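# Stand the cake on the plate using tongs

## Task

Holding the tongs, set the cake upright on the plate, then put the tongs down flat on the table away from every other object. Nothing but the tongs may contact the cake, and no hand or arm may contact the plate.

## Robot and tools

Robot: two arms, left_arm and right_arm, each ending in a five-finger hand; right_arm has a right hand, left_arm a mirrored left hand. Calibrated bases in the scene frame: left_arm at (-0.016, +0.321, +0.042) m, right_arm at (+0.021, -0.265, +0.023) m, both nearly unrotated. A post stands on the floor behind them. Loose objects may get an occasional small shove from outside.

Scene frame: origin at table-top height, halfway between the nominal bases; +x points out over the table, +y toward left_arm, +z up. Camera left/right does not match arm names. Reported end_effector_position (m) and end_effector_quat_wxyz are in this frame and can be a few cm off.

Hand point: a point fixed to the palm, 0.05 m in front of it and 0.15 m from the wrist mount along the fingers. Its +z runs along straight fingers (which extend 0.06-0.07 m past it), +y comes out of the palm, +x crosses the palm away from the thumb on the right hand and toward the thumb on the left. A wrist bracket on the little-finger side can strike objects. Arms track commands loosely: resting 1-5 cm off (usually low) is normal and not evidence of contact.

Row layout (shared by execute_actions and move): one flat list of 28 numbers covering both arms, each in [-1, 1]. Order: left_arm dx, dy, dz, rx, ry, rz; left hand thumb_turn, thumb_bend, index, middle, ring, little, force_limit, speed; then the same 14 for the right arm. The six pose numbers are offsets, not poses: measured from that arm's Hand target as it stood when the action or move began, along that Hand target's own axes. 1.0 equals 0.6 m for dx-dz and 180 degrees for rx-rz; rx, ry, rz form a single rotation vector. Every row in one action counts from the same start, and each new call starts from the updated Hand target, so resending an offset moves further. Zeros in all six pose numbers mean no new request for that arm. Orientation is clipped each step to within 40 degrees of the measured one.

Hand numbers are absolute targets, not offsets. For the six motors -1 is open (thumb_turn beside the palm, digits straight) and +1 closed (thumb in front of palm, digits curled). force_limit goes from about 0 N at -1 to 10 N at +1 (15 N for the two thumb motors). speed rises linearly from near zero at -1 to full at +0.48 and stays full above. No value means unchanged: to leave a hand alone, resend the eight numbers of its last executed row (before any, use hand_measured plus hand_force_limit and hand_speed). With the thumb turned in, the hand grasps items roughly 0.035-0.065 m thick, or handles down to about 0.025 m; thumb tip against index pad can pinch lighter items. For a soft grip close with speed at -0.94 or below. To tighten, raise force_limit and send a target beyond hand_measured; to loosen, send one more open than hand_measured.

Tools:
- execute_actions(actions, cameras): actions is a list of actions; each action is a table of 1 to 15 rows, one per 1/30 s step, the last row held to step 15. Images return only when actions is empty or cameras lists them.
- move(target, speed, blend, blocking, cameras): target is one 28-number row or up to 15 rows; all offsets in every row count from the Hand targets at the move's start, not from the prior row. The path is a straight line and ignores obstacles and the other arm. speed is path top speed in m/s, 0.002 to 4.3 (default 0.25), rotation capped at twice that in rad/s; one value or one per target. blend is a corner radius in m per target (0 means stop at each). Paths are capped at 10 s. blocking=false returns early while the move continues.
- wait(seconds 0-3600, cameras): lets time pass with no new command; a running move continues.
- stop(cameras): brakes a running move.
- zoom_image(camera, region [x0, y0, x1, y1] in pixels, at most 504x504): closer view of the newest image of cam_high, cam_low, cam_left_wrist or cam_right_wrist (each 672x504).
- show_instructions(): shows the reference pages.
- finished_scene(scene=1): ends the scene for good; the result must hold without the robot.

Results: Hand target is the last commanded pose after clipping; next offsets count from it. Joint positions, velocities and torques follow the joint order waist, shoulder, elbow, wrist pitch, wrist yaw, wrist roll. Per hand, hand_measured, hand_stopped_by (moving, target, force, stalled, fault) and hand_load_n list six values in motor order; hand_load_n near 0 after grasping means the grip was lost. move adds a move: line giving the ending (done, off_target, moving, held, fault) and any limits (paced = command clipped, held = steps withheld). Lines for MOTOR HOT or FAULT warn of overheating or an arm stop.

Avoid: dropping the tongs or cake even slightly, releasing something still moving, fast impacts, and strong pushes into fixed or heavy things. Anything leaving the table ruins the task. Never let the hands or arms collide or close one hand on the other. Do not overload fingers with hard squeezes, twists or quick swings of a load. A stalled arm keeps pressing; command it back past its hand point to relieve it. Long stretched holds or pushes against unreachable poses heat motors and can drop the arm.

Each tool is called after "Call:" by a JSON object that holds its "op" and its "data".

Reference images:

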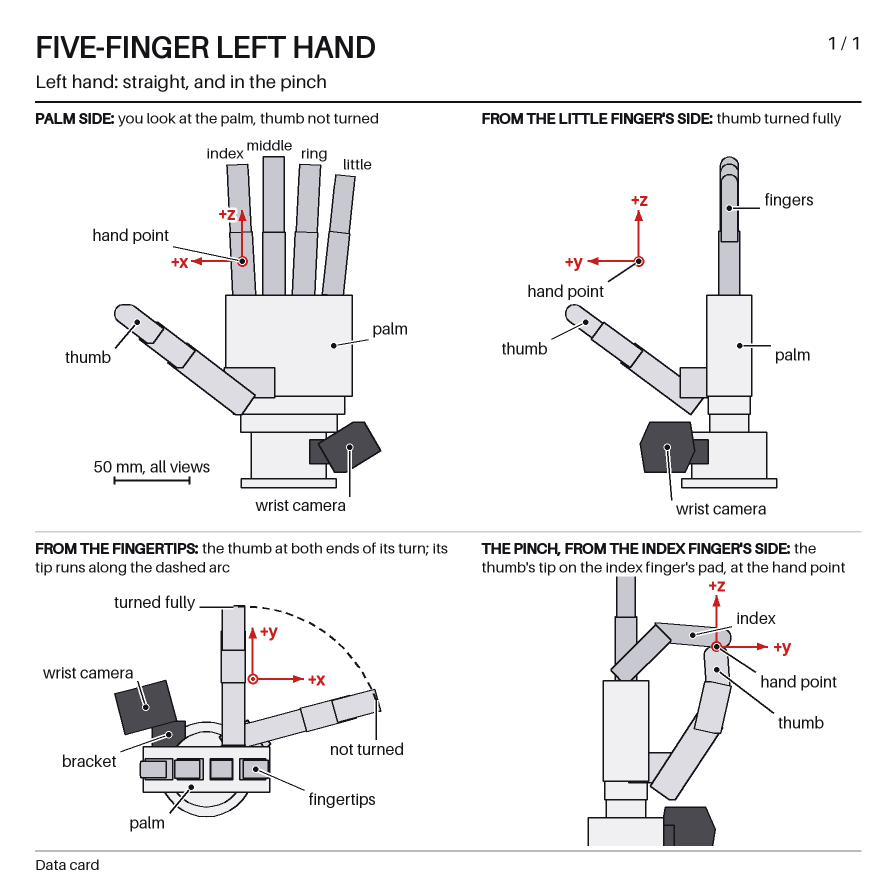

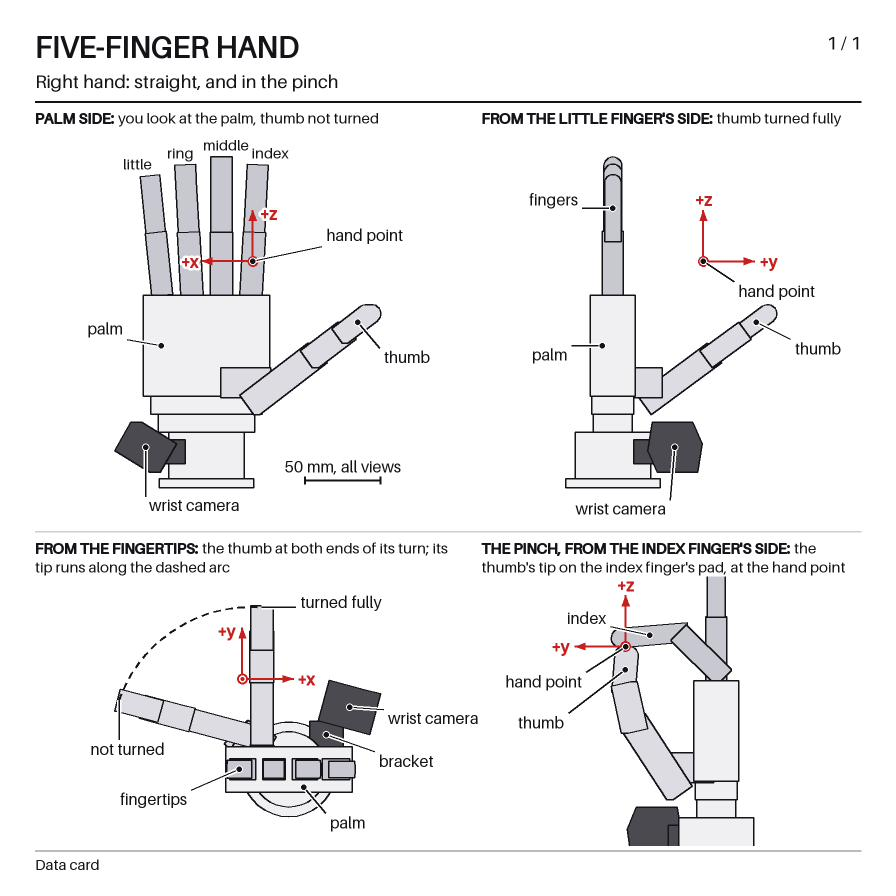

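## Session

Call:
{"op": "execute_actions", "data": {"actions": []}}

Scene clock: 0.00 s.
left_arm: end_effector_position=(+0.4635, +0.5002, +0.2273) hand_measured=(-1.000, -1.000, -1.000, -1.000, -1.000, -1.000) hand_load_n=(+0.0, +0.0, +0.0, +0.0, +0.0, +0.0) hand_stopped_by=(target, target, target, target, target, target) hand_force_limit=0.00 hand_speed=-0.80 end_effector_quat_wxyz=(+0.085, +0.739, -0.666, +0.059) | right_arm: end_effector_position=(+0.5127, -0.0255, +0.1499) hand_measured=(-1.000, -1.000, -1.000, -1.000, -1.000, -1.000) hand_load_n=(+0.0, +0.0, +0.0, -0.5, +0.0, +0.0) hand_stopped_by=(target, target, target, target, target, target) hand_force_limit=0.00 hand_speed=-0.80 end_effector_quat_wxyz=(-0.306, +0.943, -0.049, +0.120)
Joint positions: left_arm=[0.447 1.948 1.902 -1.636 0.173 0.346] | right_arm=[0.33 1.611 1.29 -0.743 -0.46 -0.995]
Joint velocities: within noise
Joint torques (N m): no reading
Heat: left arm: hottest wrist pitch 26 °C; right arm: hottest shoulder 24 °C.
Hand target: left_arm +0.4681, +0.5024, +0.2284; +0.080, +0.739, -0.667, +0.060 | right_arm +0.5195, -0.0226, +0.1562; -0.310, +0.941, -0.047, +0.126

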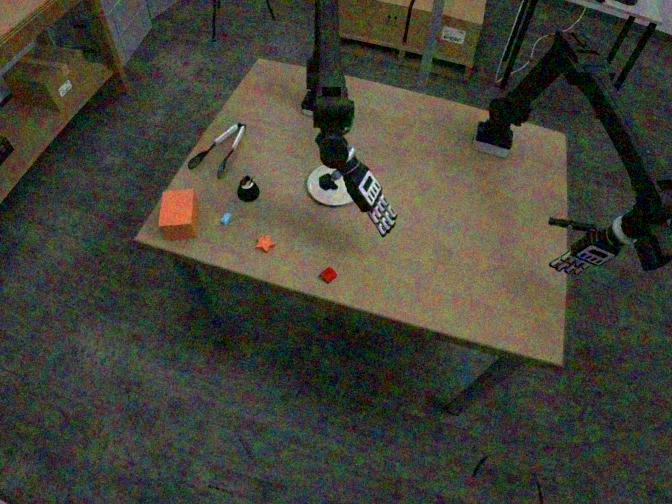

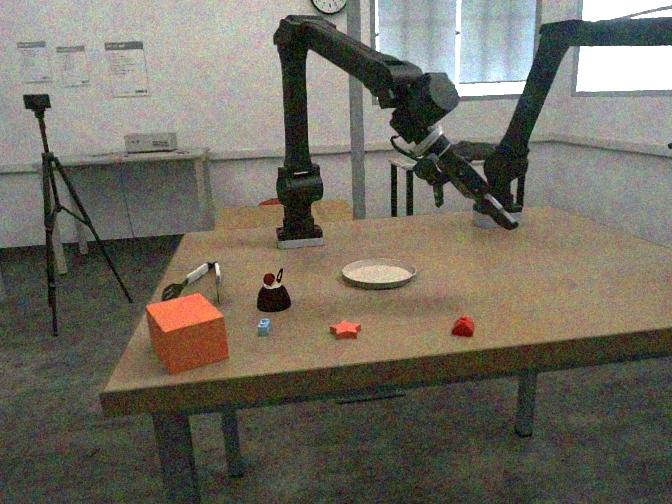

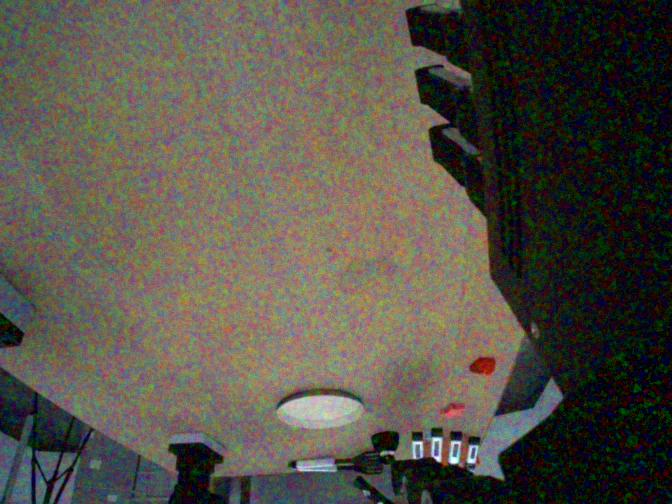

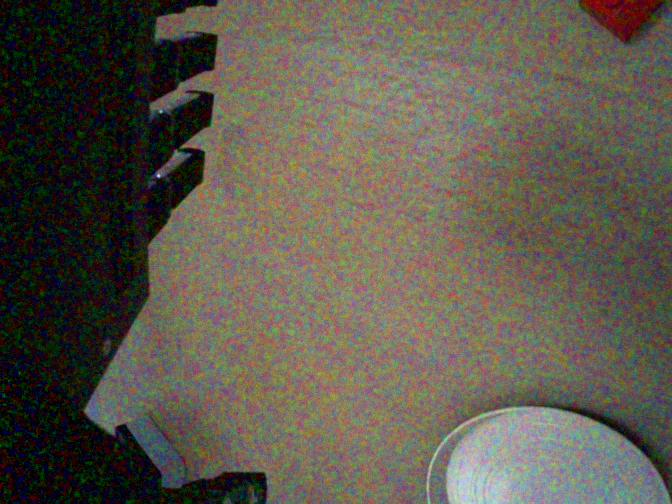

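Call:
{"op": "zoom_image", "data": {"camera": "cam_high", "region": [140, 90, 400, 290]}}

Call:
{"op": "zoom_image", "data": {"camera": "cam_low", "region": [130, 220, 430, 370]}}

Scaled by 1.938 from the camera's image (finer frame: 960x720).

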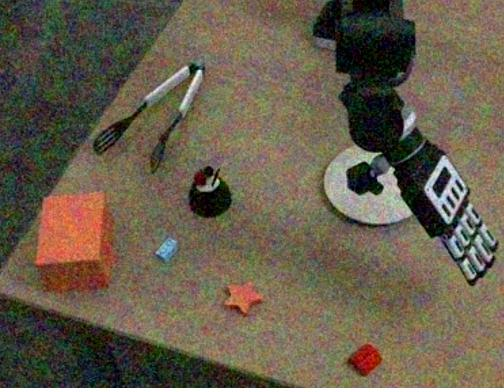

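Scaled by 1.680 from the camera's image (finer frame: 960x720).

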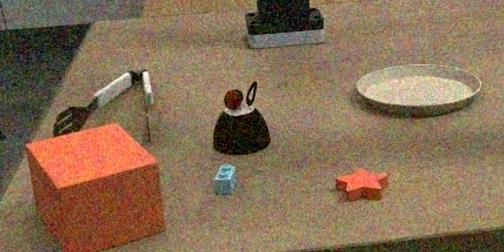

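Call:
{"op": "move", "data": {"target": [0,0,0,0,0,0,-1,-1,-1,-1,-1,-1,0,-0.8,-0.1125,0.2105,-0.4577,-0.081,0.201,0.401,1,-1,-1,-1,-1,-1,0,0], "speed": 0.2, "cameras": ["cam_high","cam_right_wrist"]}}

Scene clock: 91.60 s.
left_arm: end_effector_position=(+0.4635, +0.5002, +0.2273) hand_measured=(-1.000, -1.000, -1.000, -1.000, -1.000, -1.000) hand_load_n=(+0.0, -0.5, +0.0, +0.0, +0.0, +0.0) hand_stopped_by=(target, target, target, target, target, target) hand_force_limit=0.00 hand_speed=-0.80 end_effector_quat_wxyz=(+0.085, +0.739, -0.666, +0.059) | right_arm: end_effector_position=(+0.3761, -0.2684, +0.2649) hand_measured=(+1.000, -1.000, -1.000, -1.000, -1.000, -1.000) hand_load_n=(+0.0, +0.0, +0.0, +0.0, +0.0, +0.0) hand_stopped_by=(target, target, target, target, target, target) hand_force_limit=0.00 hand_speed=0.00 end_effector_quat_wxyz=(-0.176, +0.692, -0.678, +0.175)
Joint positions: left_arm=[0.447 1.948 1.902 -1.636 0.173 0.346] | right_arm=[-0.129 1.07 1.1 -1.102 -0.057 -0.113]
Joint torques (N m): left_arm=[0.32 -19.31 10.22 -0.39 -0.01 0.01] | right_arm=[-0.85 -5.95 11.81 0.8 -0.08 0.14]
Heat: left arm: hottest elbow 33 °C; right arm: hottest elbow 29 °C.
Hand target: left_arm +0.4681, +0.5024, +0.2284; +0.080, +0.739, -0.667, +0.060 | right_arm +0.3800, -0.2699, +0.2799; -0.184, +0.683, -0.683, +0.183
Off the commanded pose: left_arm 0.005 m, 1 deg | right_arm 0.016 m, 2 deg.
move: off_target (right_arm)

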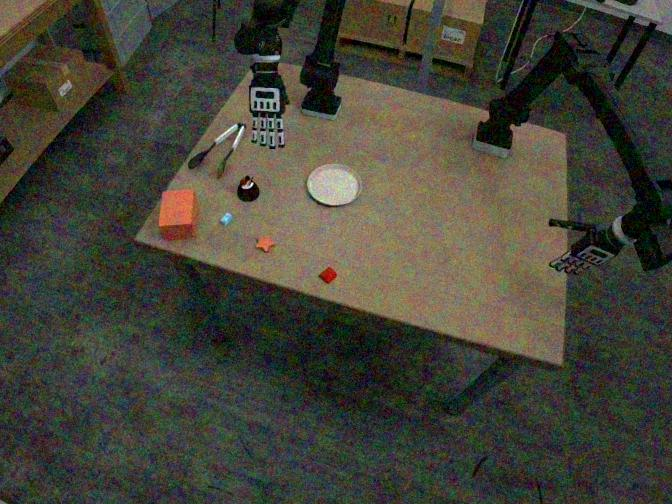

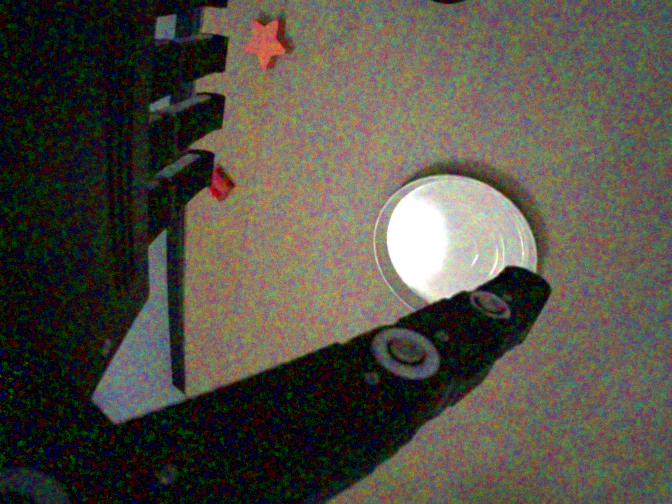

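Call:
{"op": "zoom_image", "data": {"camera": "cam_high", "region": [180, 60, 380, 220]}}

Call:
{"op": "zoom_image", "data": {"camera": "cam_high", "region": [460, 90, 660, 290]}}

Scaled by 2.520 from the camera's image (finer frame: 960x720).

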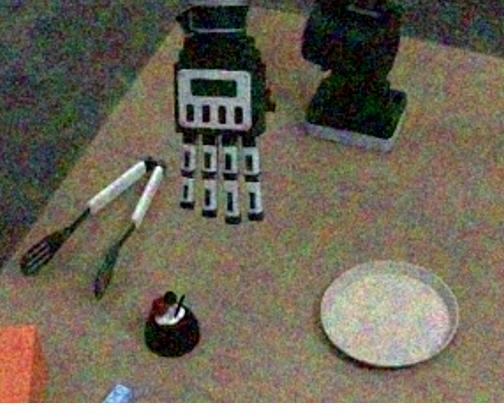

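Scaled by 2.520 from the camera's image (finer frame: 960x720).

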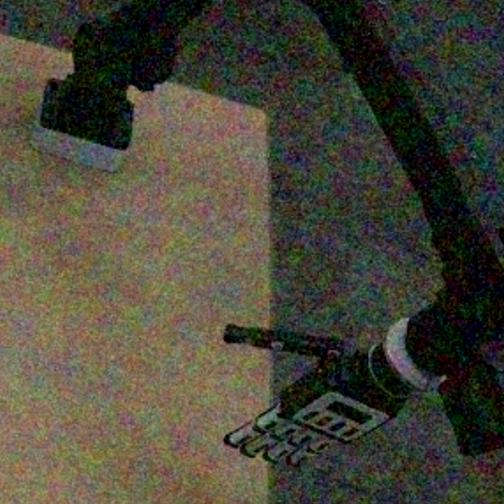

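Call:
{"op": "move", "data": {"target": [0,0,0,0,0,0,-1,-1,-1,-1,-1,-1,0,-0.8,0.4167,0.187,0.0075,0.0839,0.3429,0.4087,1,-1,-1,-1,-1,-1,0,0], "speed": 0.2, "cameras": ["cam_high","cam_low","cam_right_wrist"]}}

Scene clock: 119.47 s.
left_arm: end_effector_position=(+0.4635, +0.5002, +0.2273) hand_measured=(-1.000, -1.000, -1.000, -1.000, -1.000, -1.000) hand_load_n=(+0.0, +0.0, +0.0, +0.0, +0.0, +0.0) hand_stopped_by=(target, target, target, target, target, target) hand_force_limit=0.00 hand_speed=-0.80 end_effector_quat_wxyz=(+0.085, +0.739, -0.666, +0.059) | right_arm: end_effector_position=(+0.2852, -0.5168, +0.2204) hand_measured=(+1.000, -1.000, -1.000, -1.000, -1.000, -1.000) hand_load_n=(+0.0, +0.0, +0.0, +0.0, +0.0, +0.0) hand_stopped_by=(target, target, target, target, target, target) hand_force_limit=0.00 hand_speed=0.00 end_effector_quat_wxyz=(-0.019, +0.036, +0.905, -0.423)
Joint positions: left_arm=[0.447 1.948 1.902 -1.636 0.173 0.346] | right_arm=[-0.541 0.981 0.854 -0.976 0.769 0.937]
Joint torques (N m): left_arm=[0.44 -19.43 10.37 -0.34 0.02 0] | right_arm=[-0.91 -2.9 9.61 1.07 0.67 0.13]
Heat: left arm: hottest elbow 33 °C; right arm: hottest elbow 31 °C.
Hand target: left_arm +0.4681, +0.5024, +0.2284; +0.080, +0.739, -0.667, +0.060 | right_arm +0.2851, -0.5199, +0.2197; -0.020, +0.045, +0.905, -0.422
Off the commanded pose: left_arm 0.005 m, 1 deg | right_arm 0.003 m, 1 deg.
move: done

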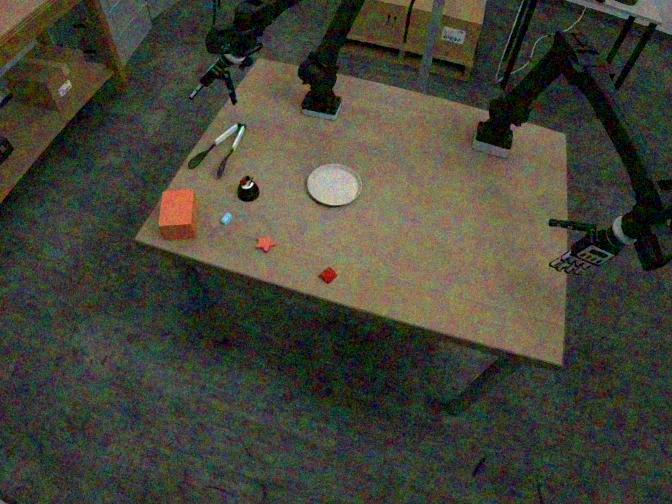

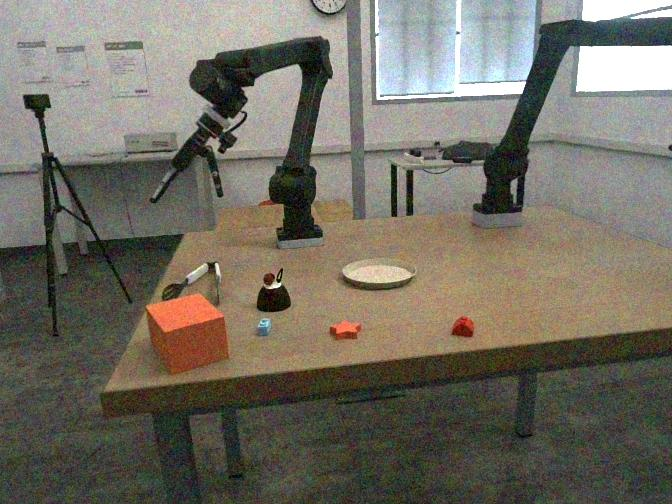

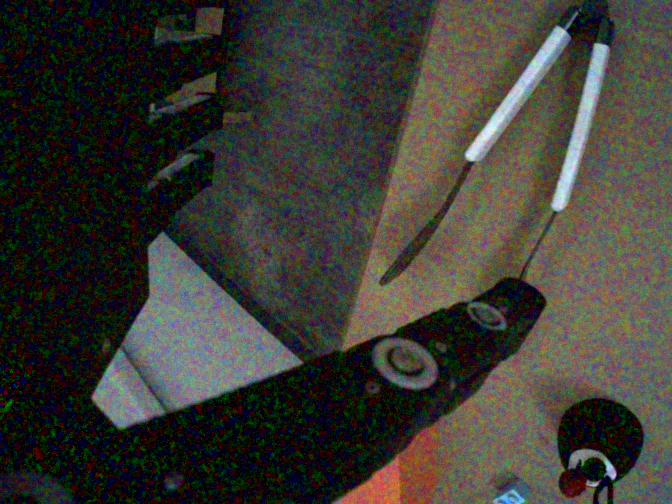

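Call:
{"op": "move", "data": {"target": [0,0,0,0,0,0,-1,-1,-1,-1,-1,-1,0,-0.8,-0.0298,0.1551,0.1263,0,0,0,1,-1,-1,-1,-1,-1,0,0], "speed": 0.15, "cameras": ["cam_high","cam_low","cam_right_wrist"]}}

Call:
{"op": "zoom_image", "data": {"camera": "cam_high", "region": [160, 70, 300, 210]}}

Call:
{"op": "zoom_image", "data": {"camera": "cam_low", "region": [130, 160, 350, 350]}}

Scene clock: 143.77 s.
left_arm: end_effector_position=(+0.4635, +0.5002, +0.2273) hand_measured=(-1.000, -1.000, -1.000, -1.000, -1.000, -1.000) hand_load_n=(+0.0, +0.0, +0.0, +0.0, +0.0, +0.0) hand_stopped_by=(target, target, target, target, target, target) hand_force_limit=0.00 hand_speed=-0.80 end_effector_quat_wxyz=(+0.085, +0.739, -0.666, +0.059) | right_arm: end_effector_position=(+0.2967, -0.5197, +0.0993) hand_measured=(+1.000, -1.000, -1.000, -1.000, -1.000, -1.000) hand_load_n=(+0.0, +0.0, +0.0, +0.0, +0.0, +0.0) hand_stopped_by=(target, target, target, target, target, target) hand_force_limit=0.00 hand_speed=0.00 end_effector_quat_wxyz=(-0.030, +0.040, +0.907, -0.419)
Joint positions: left_arm=[0.447 1.948 1.902 -1.636 0.173 0.346] | right_arm=[-0.527 1.162 0.646 -0.634 0.782 0.977]
Joint torques (N m): left_arm=[-0.03 -19.43 10.37 -0.43 0.02 0.01] | right_arm=[0.32 -4.66 8.18 1.81 0.68 0.13]
Heat: left arm: hottest elbow 34 °C; right arm: hottest elbow 32 °C.
Hand target: left_arm +0.4681, +0.5024, +0.2284; +0.080, +0.739, -0.667, +0.060 | right_arm +0.3032, -0.5198, +0.0997; -0.021, +0.045, +0.905, -0.422
Off the commanded pose: left_arm 0.005 m, 1 deg | right_arm 0.006 m, 1 deg.
move: done

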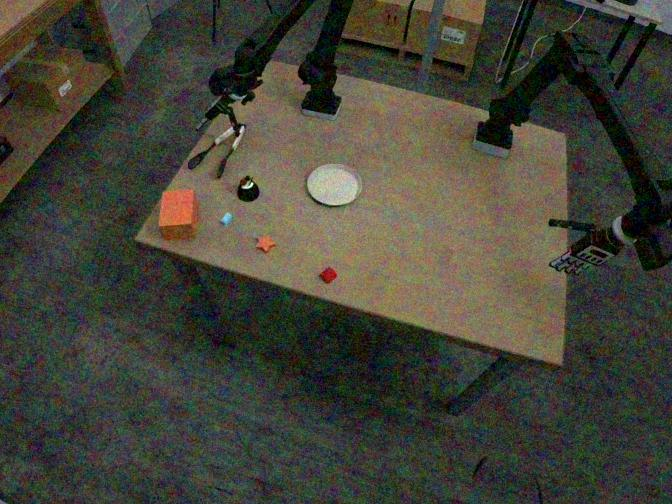

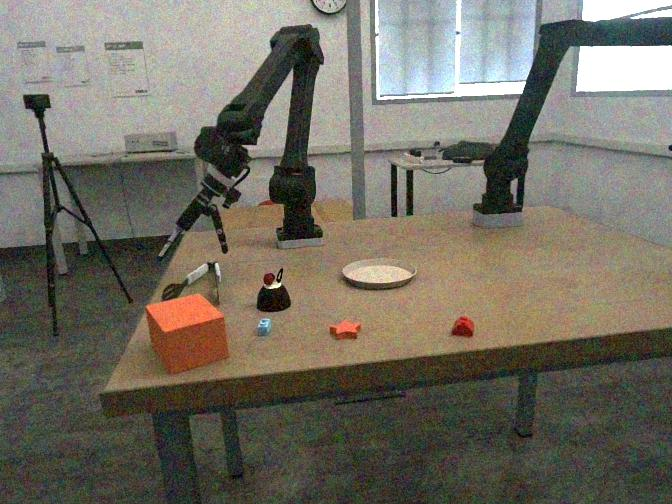

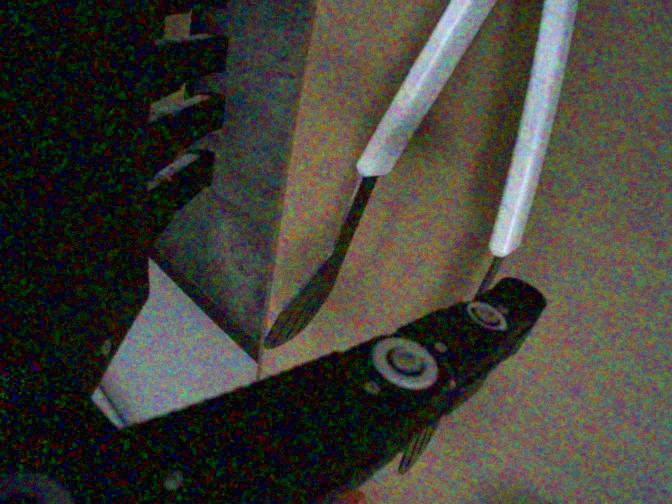

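Scaled by 3.600 from the camera's image (finer frame: 960x720).

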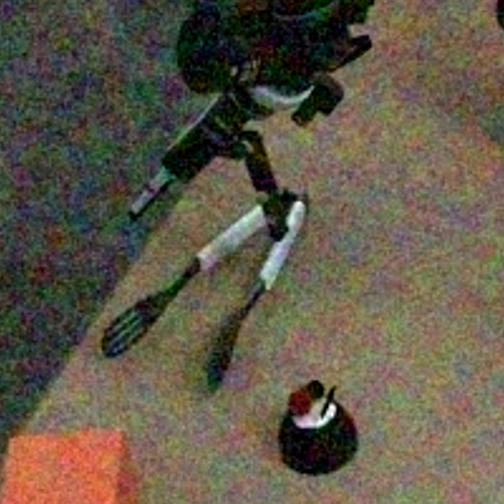

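Scaled by 2.291 from the camera's image (finer frame: 960x720).

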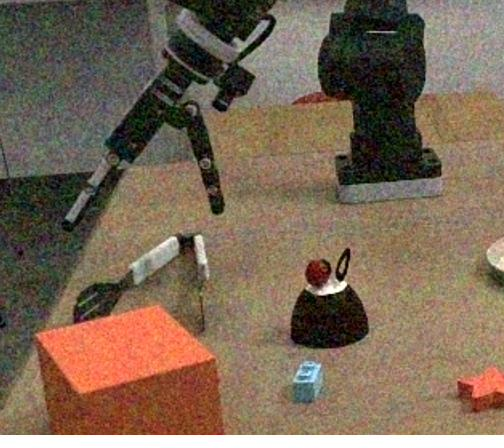

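Call:
{"op": "move", "data": {"target": [0,0,0,0,0,0,-1,-1,-1,-1,-1,-1,0,-0.8,-0.0139,0.0607,0.0573,0,0.0502,0.0422,1,-1,-1,-1,-1,-1,0,0], "speed": 0.1, "cameras": ["cam_high","cam_low","cam_right_wrist"]}}

Call:
{"op": "zoom_image", "data": {"camera": "cam_high", "region": [160, 70, 300, 210]}}

Call:
{"op": "zoom_image", "data": {"camera": "cam_low", "region": [130, 200, 290, 340]}}

Scene clock: 178.20 s.
left_arm: end_effector_position=(+0.4635, +0.5002, +0.2273) hand_measured=(-1.000, -1.000, -1.000, -1.000, -1.000, -1.000) hand_load_n=(+0.0, -0.5, +0.0, +0.0, +0.0, +0.0) hand_stopped_by=(target, target, target, target, target, target) hand_force_limit=0.00 hand_speed=-0.80 end_effector_quat_wxyz=(+0.085, +0.739, -0.666, +0.059) | right_arm: end_effector_position=(+0.2968, -0.5199, +0.0424) hand_measured=(+1.000, -1.000, -1.000, -1.000, -1.000, -1.000) hand_load_n=(+0.0, +0.0, +0.0, +0.0, +0.0, +0.0) hand_stopped_by=(target, target, target, target, target, target) hand_force_limit=0.00 hand_speed=0.00 end_effector_quat_wxyz=(-0.073, +0.133, +0.897, -0.414)
Joint positions: left_arm=[0.447 1.948 1.902 -1.636 0.173 0.346] | right_arm=[-0.488 1.376 0.661 -0.687 0.856 1.322]
Joint torques (N m): left_arm=[0.38 -19.49 10.32 -0.39 0.02 0.02] | right_arm=[0.44 -6.07 9.36 0.21 0.78 0.14]
Heat: left arm: hottest elbow 34 °C; right arm: hottest elbow 30 °C.
Hand target: left_arm +0.4681, +0.5024, +0.2284; +0.080, +0.739, -0.667, +0.060 | right_arm +0.3112, -0.5234, +0.0495; -0.064, +0.138, +0.896, -0.417
Off the commanded pose: left_arm 0.005 m, 1 deg | right_arm 0.017 m, 1 deg.
move: off_target (right_arm)

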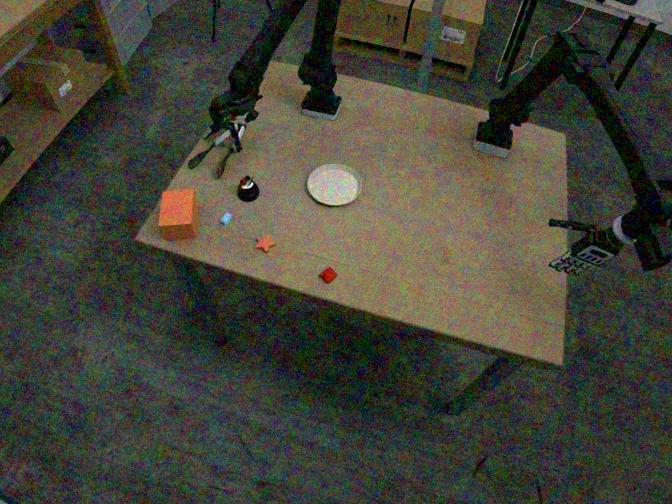

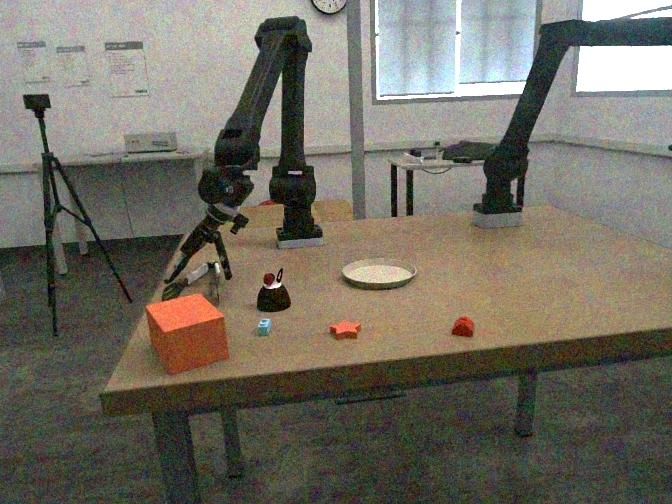

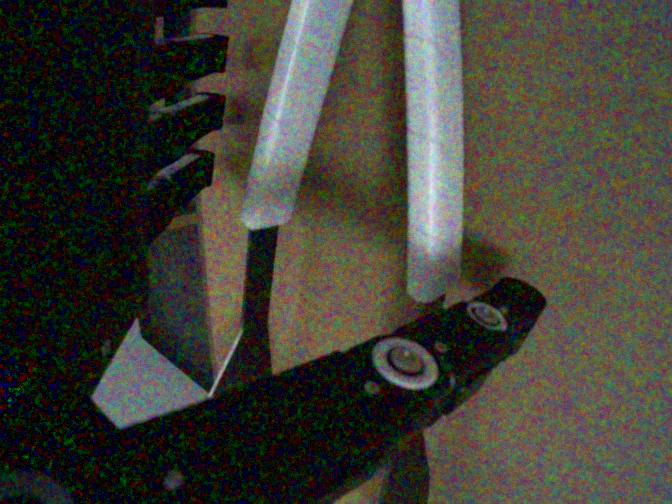

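Scaled by 3.600 from the camera's image (finer frame: 960x720).

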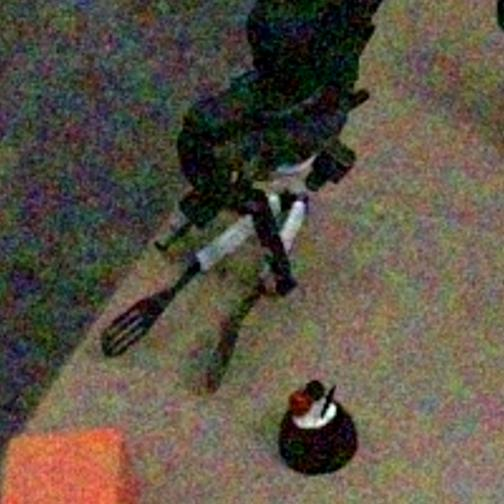

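Scaled by 3.150 from the camera's image (finer frame: 960x720).

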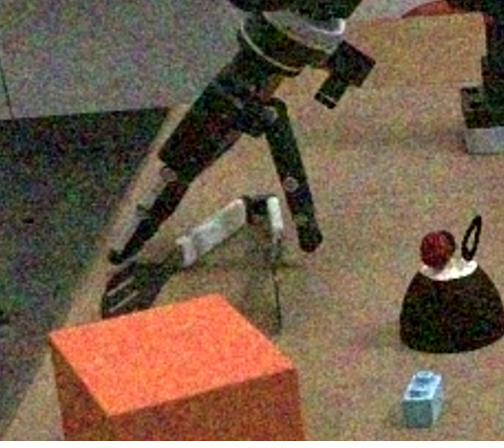

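Call:
{"op": "move", "data": {"target": [0,0,0,0,0,0,-1,-1,-1,-1,-1,-1,0,-0.8,0.0167,0.0107,-0.0128,0,0,0,1,-0.75,-0.75,-0.75,-0.85,-0.85,-0.8,-0.7], "speed": 0.05, "cameras": ["cam_high","cam_low","cam_right_wrist"]}}

Call:
{"op": "zoom_image", "data": {"camera": "cam_high", "region": [160, 70, 300, 210]}}

Call:
{"op": "zoom_image", "data": {"camera": "cam_low", "region": [130, 200, 290, 340]}}

Scene clock: 203.23 s.
left_arm: end_effector_position=(+0.4635, +0.5002, +0.2273) hand_measured=(-1.000, -1.000, -1.000, -1.000, -1.000, -1.000) hand_load_n=(+0.0, -0.5, +0.0, +0.0, +0.0, +0.0) hand_stopped_by=(target, target, target, target, target, target) hand_force_limit=0.00 hand_speed=-0.80 end_effector_quat_wxyz=(+0.085, +0.739, -0.666, +0.059) | right_arm: end_effector_position=(+0.2985, -0.5115, +0.0432) hand_measured=(+1.000, -0.750, -0.750, -0.838, -0.850, -0.850) hand_load_n=(+0.0, +0.0, +0.0, +0.0, +0.0, +0.0) hand_stopped_by=(target, target, target, force, target, target) hand_force_limit=-0.80 hand_speed=-0.70 end_effector_quat_wxyz=(-0.072, +0.133, +0.897, -0.416)
Joint positions: left_arm=[0.447 1.948 1.902 -1.636 0.173 0.346] | right_arm=[-0.46 1.373 0.661 -0.719 0.863 1.362]
Joint torques (N m): left_arm=[0.62 -19.49 10.35 -0.28 0 0.01] | right_arm=[0.38 -7.71 7.57 0.13 0.72 0.12]
Heat: left arm: hottest elbow 34 °C; right arm: hottest elbow 30 °C.
Hand target: left_arm +0.4681, +0.5024, +0.2284; +0.080, +0.739, -0.667, +0.060 | right_arm +0.3045, -0.5108, +0.0495; -0.064, +0.138, +0.896, -0.417
Off the commanded pose: left_arm 0.005 m, 1 deg | right_arm 0.009 m, 1 deg.
move: done

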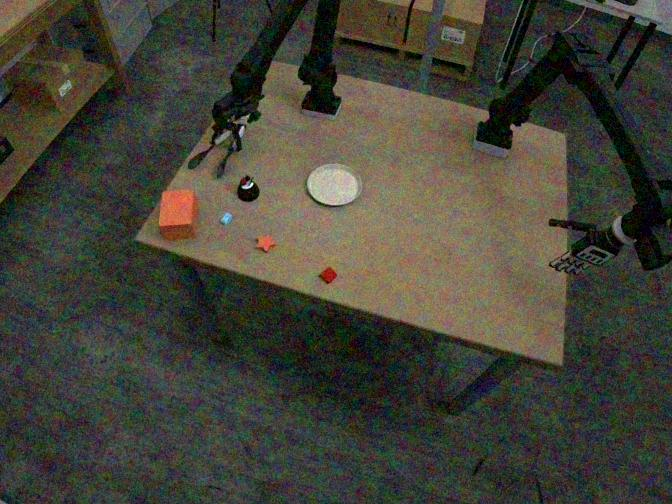

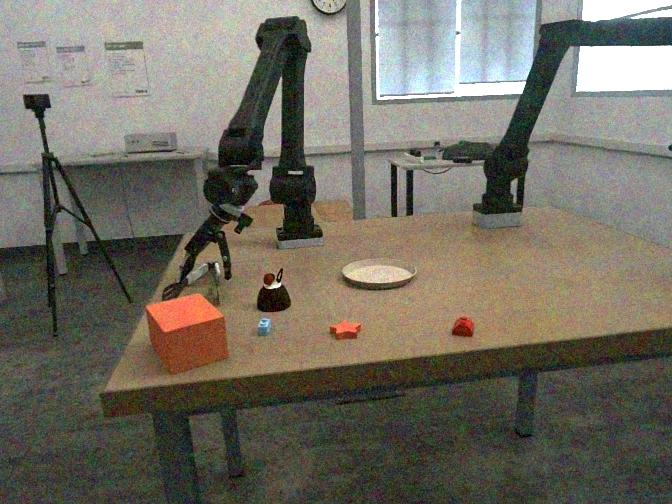

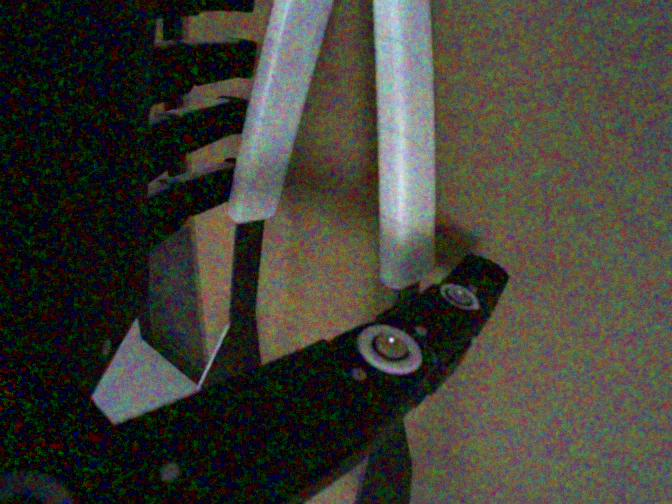

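Scaled by 3.600 from the camera's image (finer frame: 960x720).

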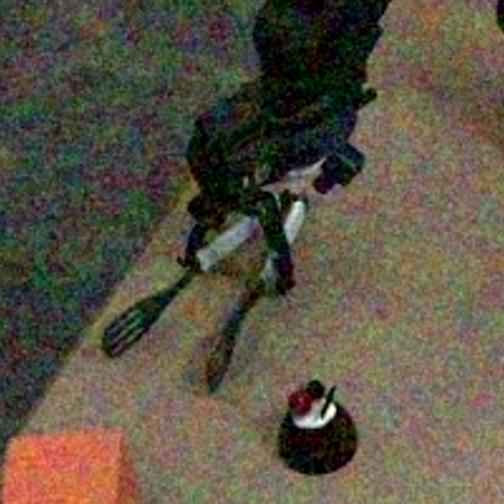

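Scaled by 3.150 from the camera's image (finer frame: 960x720).

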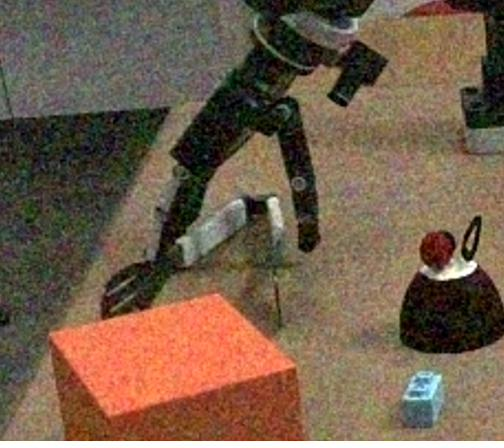

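Call:
{"op": "move", "data": {"target": [0,0,0,0,0,0,-1,-1,-1,-1,-1,-1,0,-0.8,0.027,0.0051,0.0043,0,0,0,1,-0.7,-0.85,-0.9,-0.9,-0.9,-0.8,-0.7], "speed": 0.05, "cameras": ["cam_high","cam_low","cam_right_wrist"]}}

Call:
{"op": "zoom_image", "data": {"camera": "cam_low", "region": [150, 220, 250, 320]}}

Scene clock: 208.93 s.
left_arm: end_effector_position=(+0.4635, +0.5002, +0.2273) hand_measured=(-1.000, -1.000, -1.000, -1.000, -1.000, -1.000) hand_load_n=(+0.0, +0.0, +0.0, +0.0, +0.0, +0.0) hand_stopped_by=(target, target, target, target, target, target) hand_force_limit=0.00 hand_speed=-0.80 end_effector_quat_wxyz=(+0.085, +0.739, -0.666, +0.059) | right_arm: end_effector_position=(+0.2868, -0.5060, +0.0433) hand_measured=(+1.000, -0.700, -0.850, -0.900, -0.900, -0.900) hand_load_n=(+0.0, +0.0, +0.0, +0.0, -0.5, +0.0) hand_stopped_by=(target, target, target, target, target, target) hand_force_limit=-0.80 hand_speed=-0.70 end_effector_quat_wxyz=(-0.071, +0.134, +0.897, -0.416)
Joint positions: left_arm=[0.447 1.948 1.902 -1.636 0.173 0.346] | right_arm=[-0.46 1.337 0.627 -0.719 0.863 1.363]
Joint torques (N m): left_arm=[0.5 -19.37 10.35 -0.28 0 0.02] | right_arm=[-0.15 -7.06 6.6 0.99 0.68 0.03]
Heat: left arm: hottest elbow 34 °C; right arm: hottest elbow 30 °C.
Hand target: left_arm +0.4681, +0.5024, +0.2284; +0.080, +0.739, -0.667, +0.060 | right_arm +0.2893, -0.5061, +0.0457; -0.064, +0.138, +0.896, -0.417
Off the commanded pose: left_arm 0.005 m, 1 deg | right_arm 0.003 m, 1 deg.
move: done

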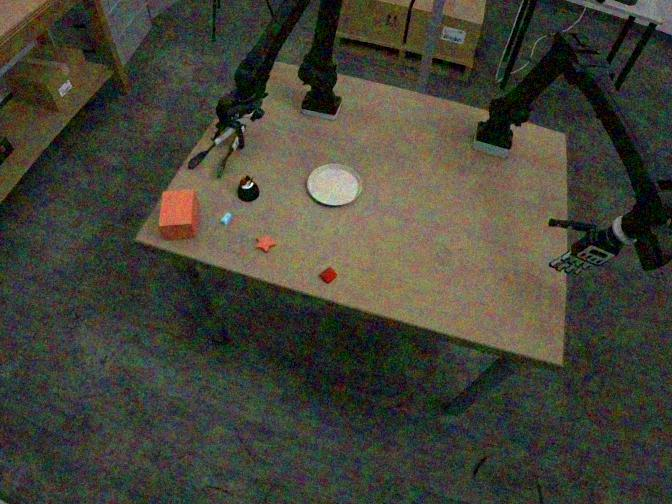

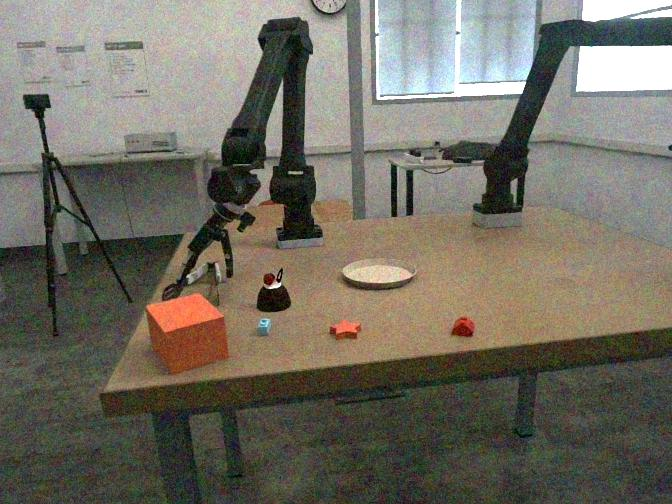

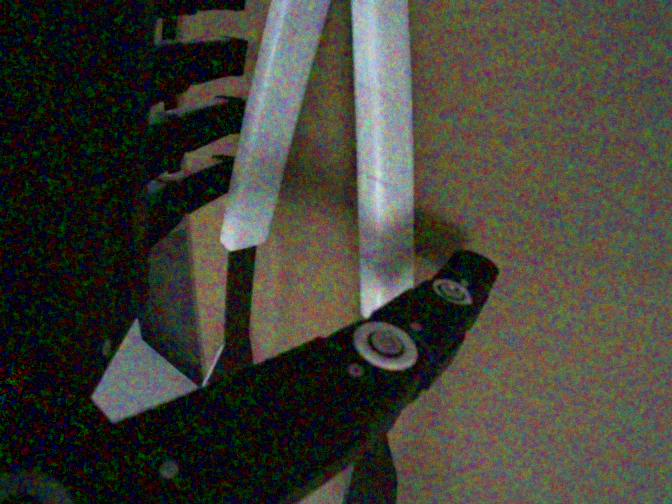

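Scaled by 5.040 from the camera's image (finer frame: 960x720).

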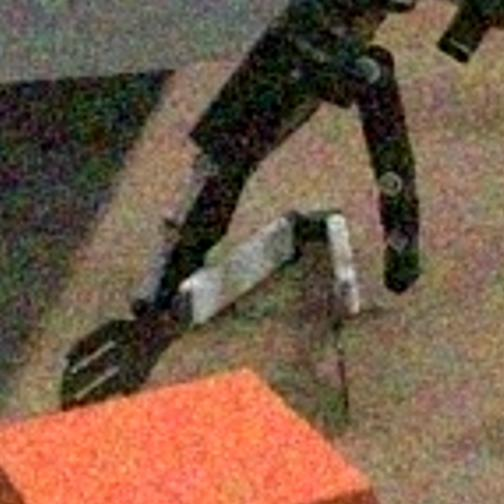

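Call:
{"op": "move", "data": {"target": [[0,0,0,0,0,0,-1,-1,-1,-1,-1,-1,0,-0.8,0,-0.0193,0.023,0,0,0,1,-0.7,-0.85,-0.9,-0.9,-0.9,-0.8,-0.7],[0,0,0,0,0,0,-1,-1,-1,-1,-1,-1,0,-0.8,0,-0.0154,0.0262,0,0,0,1,-0.5,-0.7,-0.75,-0.8,-0.8,-0.8,-0.7]], "speed": 0.05, "cameras": ["cam_low","cam_right_wrist"]}}

Call:
{"op": "zoom_image", "data": {"camera": "cam_low", "region": [150, 220, 250, 320]}}

Scene clock: 222.70 s.
left_arm: end_effector_position=(+0.4635, +0.5002, +0.2273) hand_measured=(-1.000, -1.000, -1.000, -1.000, -1.000, -1.000) hand_load_n=(+0.0, +0.0, +0.0, +0.0, +0.0, +0.0) hand_stopped_by=(target, target, target, target, target, target) hand_force_limit=0.00 hand_speed=-0.80 end_effector_quat_wxyz=(+0.085, +0.739, -0.666, +0.059) | right_arm: end_effector_position=(+0.2847, -0.5213, +0.0430) hand_measured=(+1.000, -0.500, -0.700, -0.820, -0.800, -0.800) hand_load_n=(+0.0, +0.0, +0.0, +0.5, +0.0, +0.0) hand_stopped_by=(target, target, target, force, target, target) hand_force_limit=-0.80 hand_speed=-0.70 end_effector_quat_wxyz=(-0.066, +0.138, +0.896, -0.418)
Joint positions: left_arm=[0.447 1.948 1.902 -1.636 0.173 0.346] | right_arm=[-0.508 1.336 0.619 -0.645 0.855 1.294]
Joint torques (N m): left_arm=[0.32 -19.19 10.28 -0.32 0.03 -0.01] | right_arm=[-0.97 -6.59 6.5 1.39 0.53 -0.19]
Heat: left arm: hottest elbow 34 °C; right arm: hottest elbow 30 °C.
Hand target: left_arm +0.4681, +0.5024, +0.2284; +0.080, +0.739, -0.667, +0.060 | right_arm +0.2838, -0.5232, +0.0426; -0.064, +0.138, +0.896, -0.417
Off the commanded pose: left_arm 0.005 m, 1 deg | right_arm 0.002 m, 0 deg.
move: done

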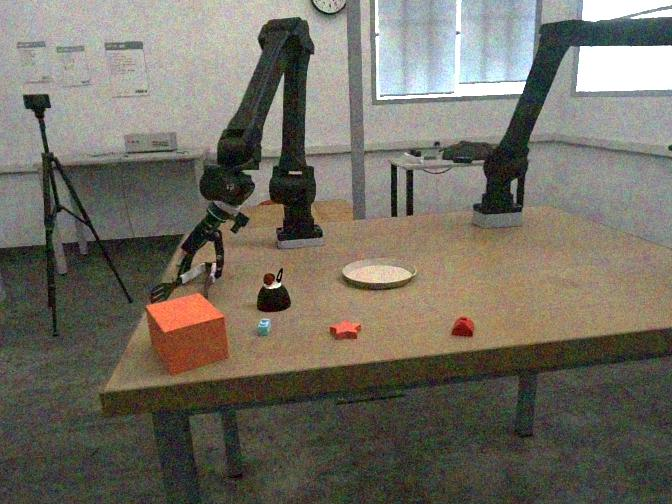

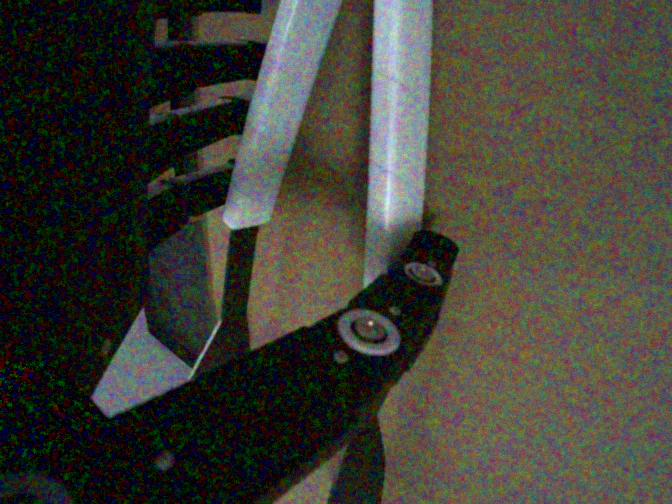

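Scaled by 5.040 from the camera's image (finer frame: 960x720).

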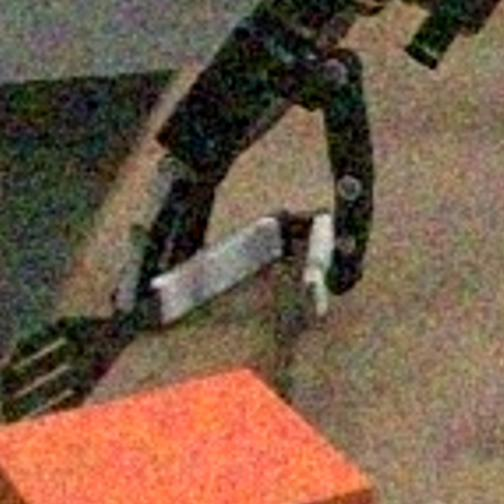

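Call:
{"op": "move", "data": {"target": [[0,0,0,0,0,0,-1,-1,-1,-1,-1,-1,0,-0.8,0,0.009,0.0075,0,0,0,1,-0.55,-0.75,-0.85,-0.85,-0.85,-0.8,-0.7]], "speed": 0.05, "cameras": ["cam_low","cam_high","cam_right_wrist"]}}

Call:
{"op": "zoom_image", "data": {"camera": "cam_low", "region": [150, 220, 250, 320]}}

Call:
{"op": "zoom_image", "data": {"camera": "cam_high", "region": [170, 90, 270, 190]}}

Scene clock: 229.10 s.
left_arm: end_effector_position=(+0.4635, +0.5002, +0.2273) hand_measured=(-1.000, -1.000, -1.000, -1.000, -1.000, -1.000) hand_load_n=(+0.0, +0.0, +0.0, +0.0, +0.0, +0.0) hand_stopped_by=(target, target, target, target, target, target) hand_force_limit=0.00 hand_speed=-0.80 end_effector_quat_wxyz=(+0.085, +0.739, -0.666, +0.059) | right_arm: end_effector_position=(+0.2867, -0.5224, +0.0420) hand_measured=(+1.000, -0.550, -0.750, -0.850, -0.850, -0.850) hand_load_n=(+0.0, +0.0, +0.0, +0.0, +0.0, +0.0) hand_stopped_by=(target, target, target, target, target, target) hand_force_limit=-0.80 hand_speed=-0.70 end_effector_quat_wxyz=(-0.058, +0.141, +0.894, -0.420)
Joint positions: left_arm=[0.447 1.948 1.902 -1.636 0.173 0.346] | right_arm=[-0.508 1.336 0.612 -0.621 0.855 1.294]
Joint torques (N m): left_arm=[0.38 -19.31 10.26 -0.24 0.02 0] | right_arm=[-0.97 -5.13 6.37 1.52 0.52 -0.18]
Heat: left arm: hottest elbow 34 °C; right arm: hottest elbow 30 °C.
Hand target: left_arm +0.4681, +0.5024, +0.2284; +0.080, +0.739, -0.667, +0.060 | right_arm +0.2838, -0.5232, +0.0356; -0.064, +0.138, +0.896, -0.417
Off the commanded pose: left_arm 0.005 m, 1 deg | right_arm 0.007 m, 1 deg.
move: done
Images, in order (width x height): cam_high 672x504, cam_low 672x504, cam_right_wrist 672x504.

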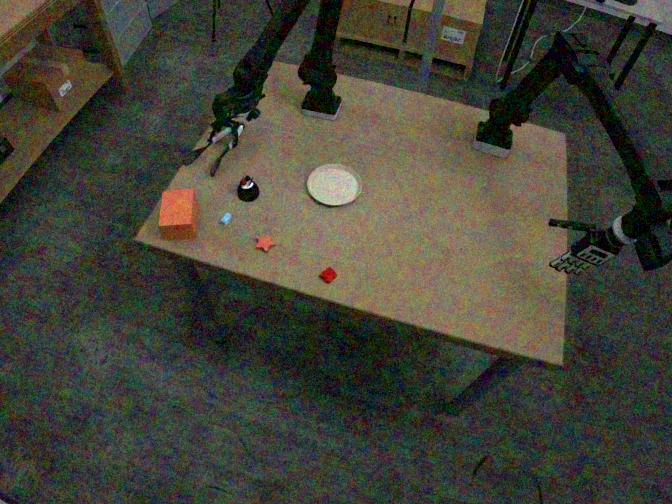

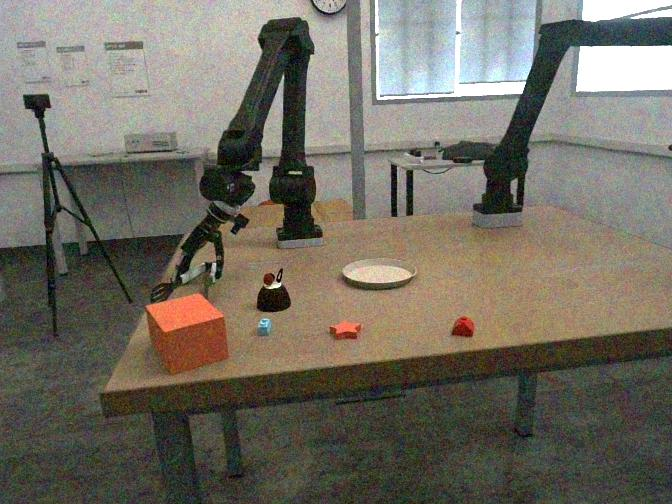

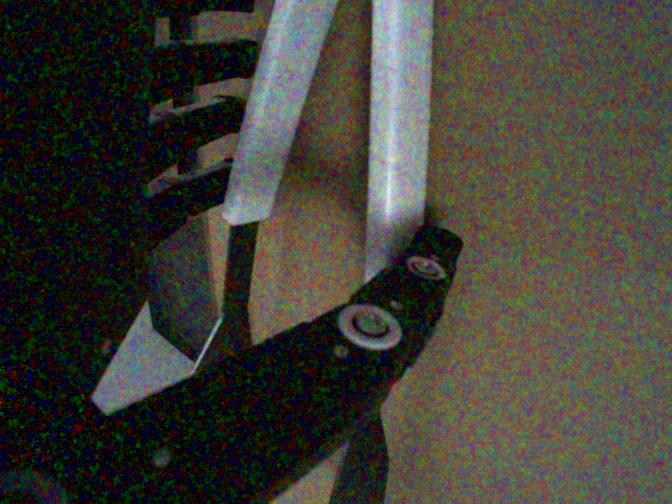

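Scaled by 5.040 from the camera's image (finer frame: 960x720).

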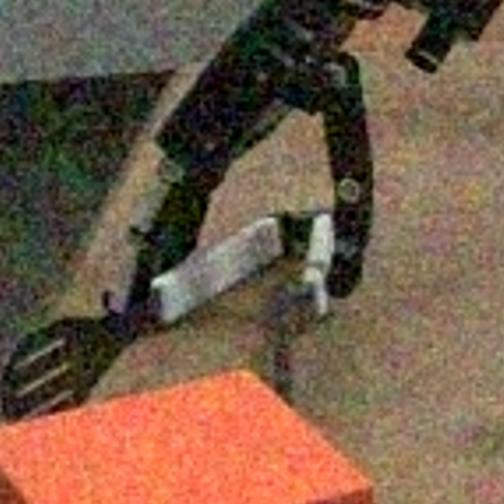

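Scaled by 5.040 from the camera's image (finer frame: 960x720).

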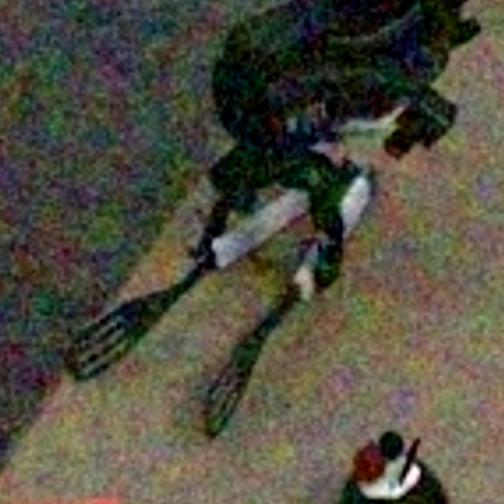

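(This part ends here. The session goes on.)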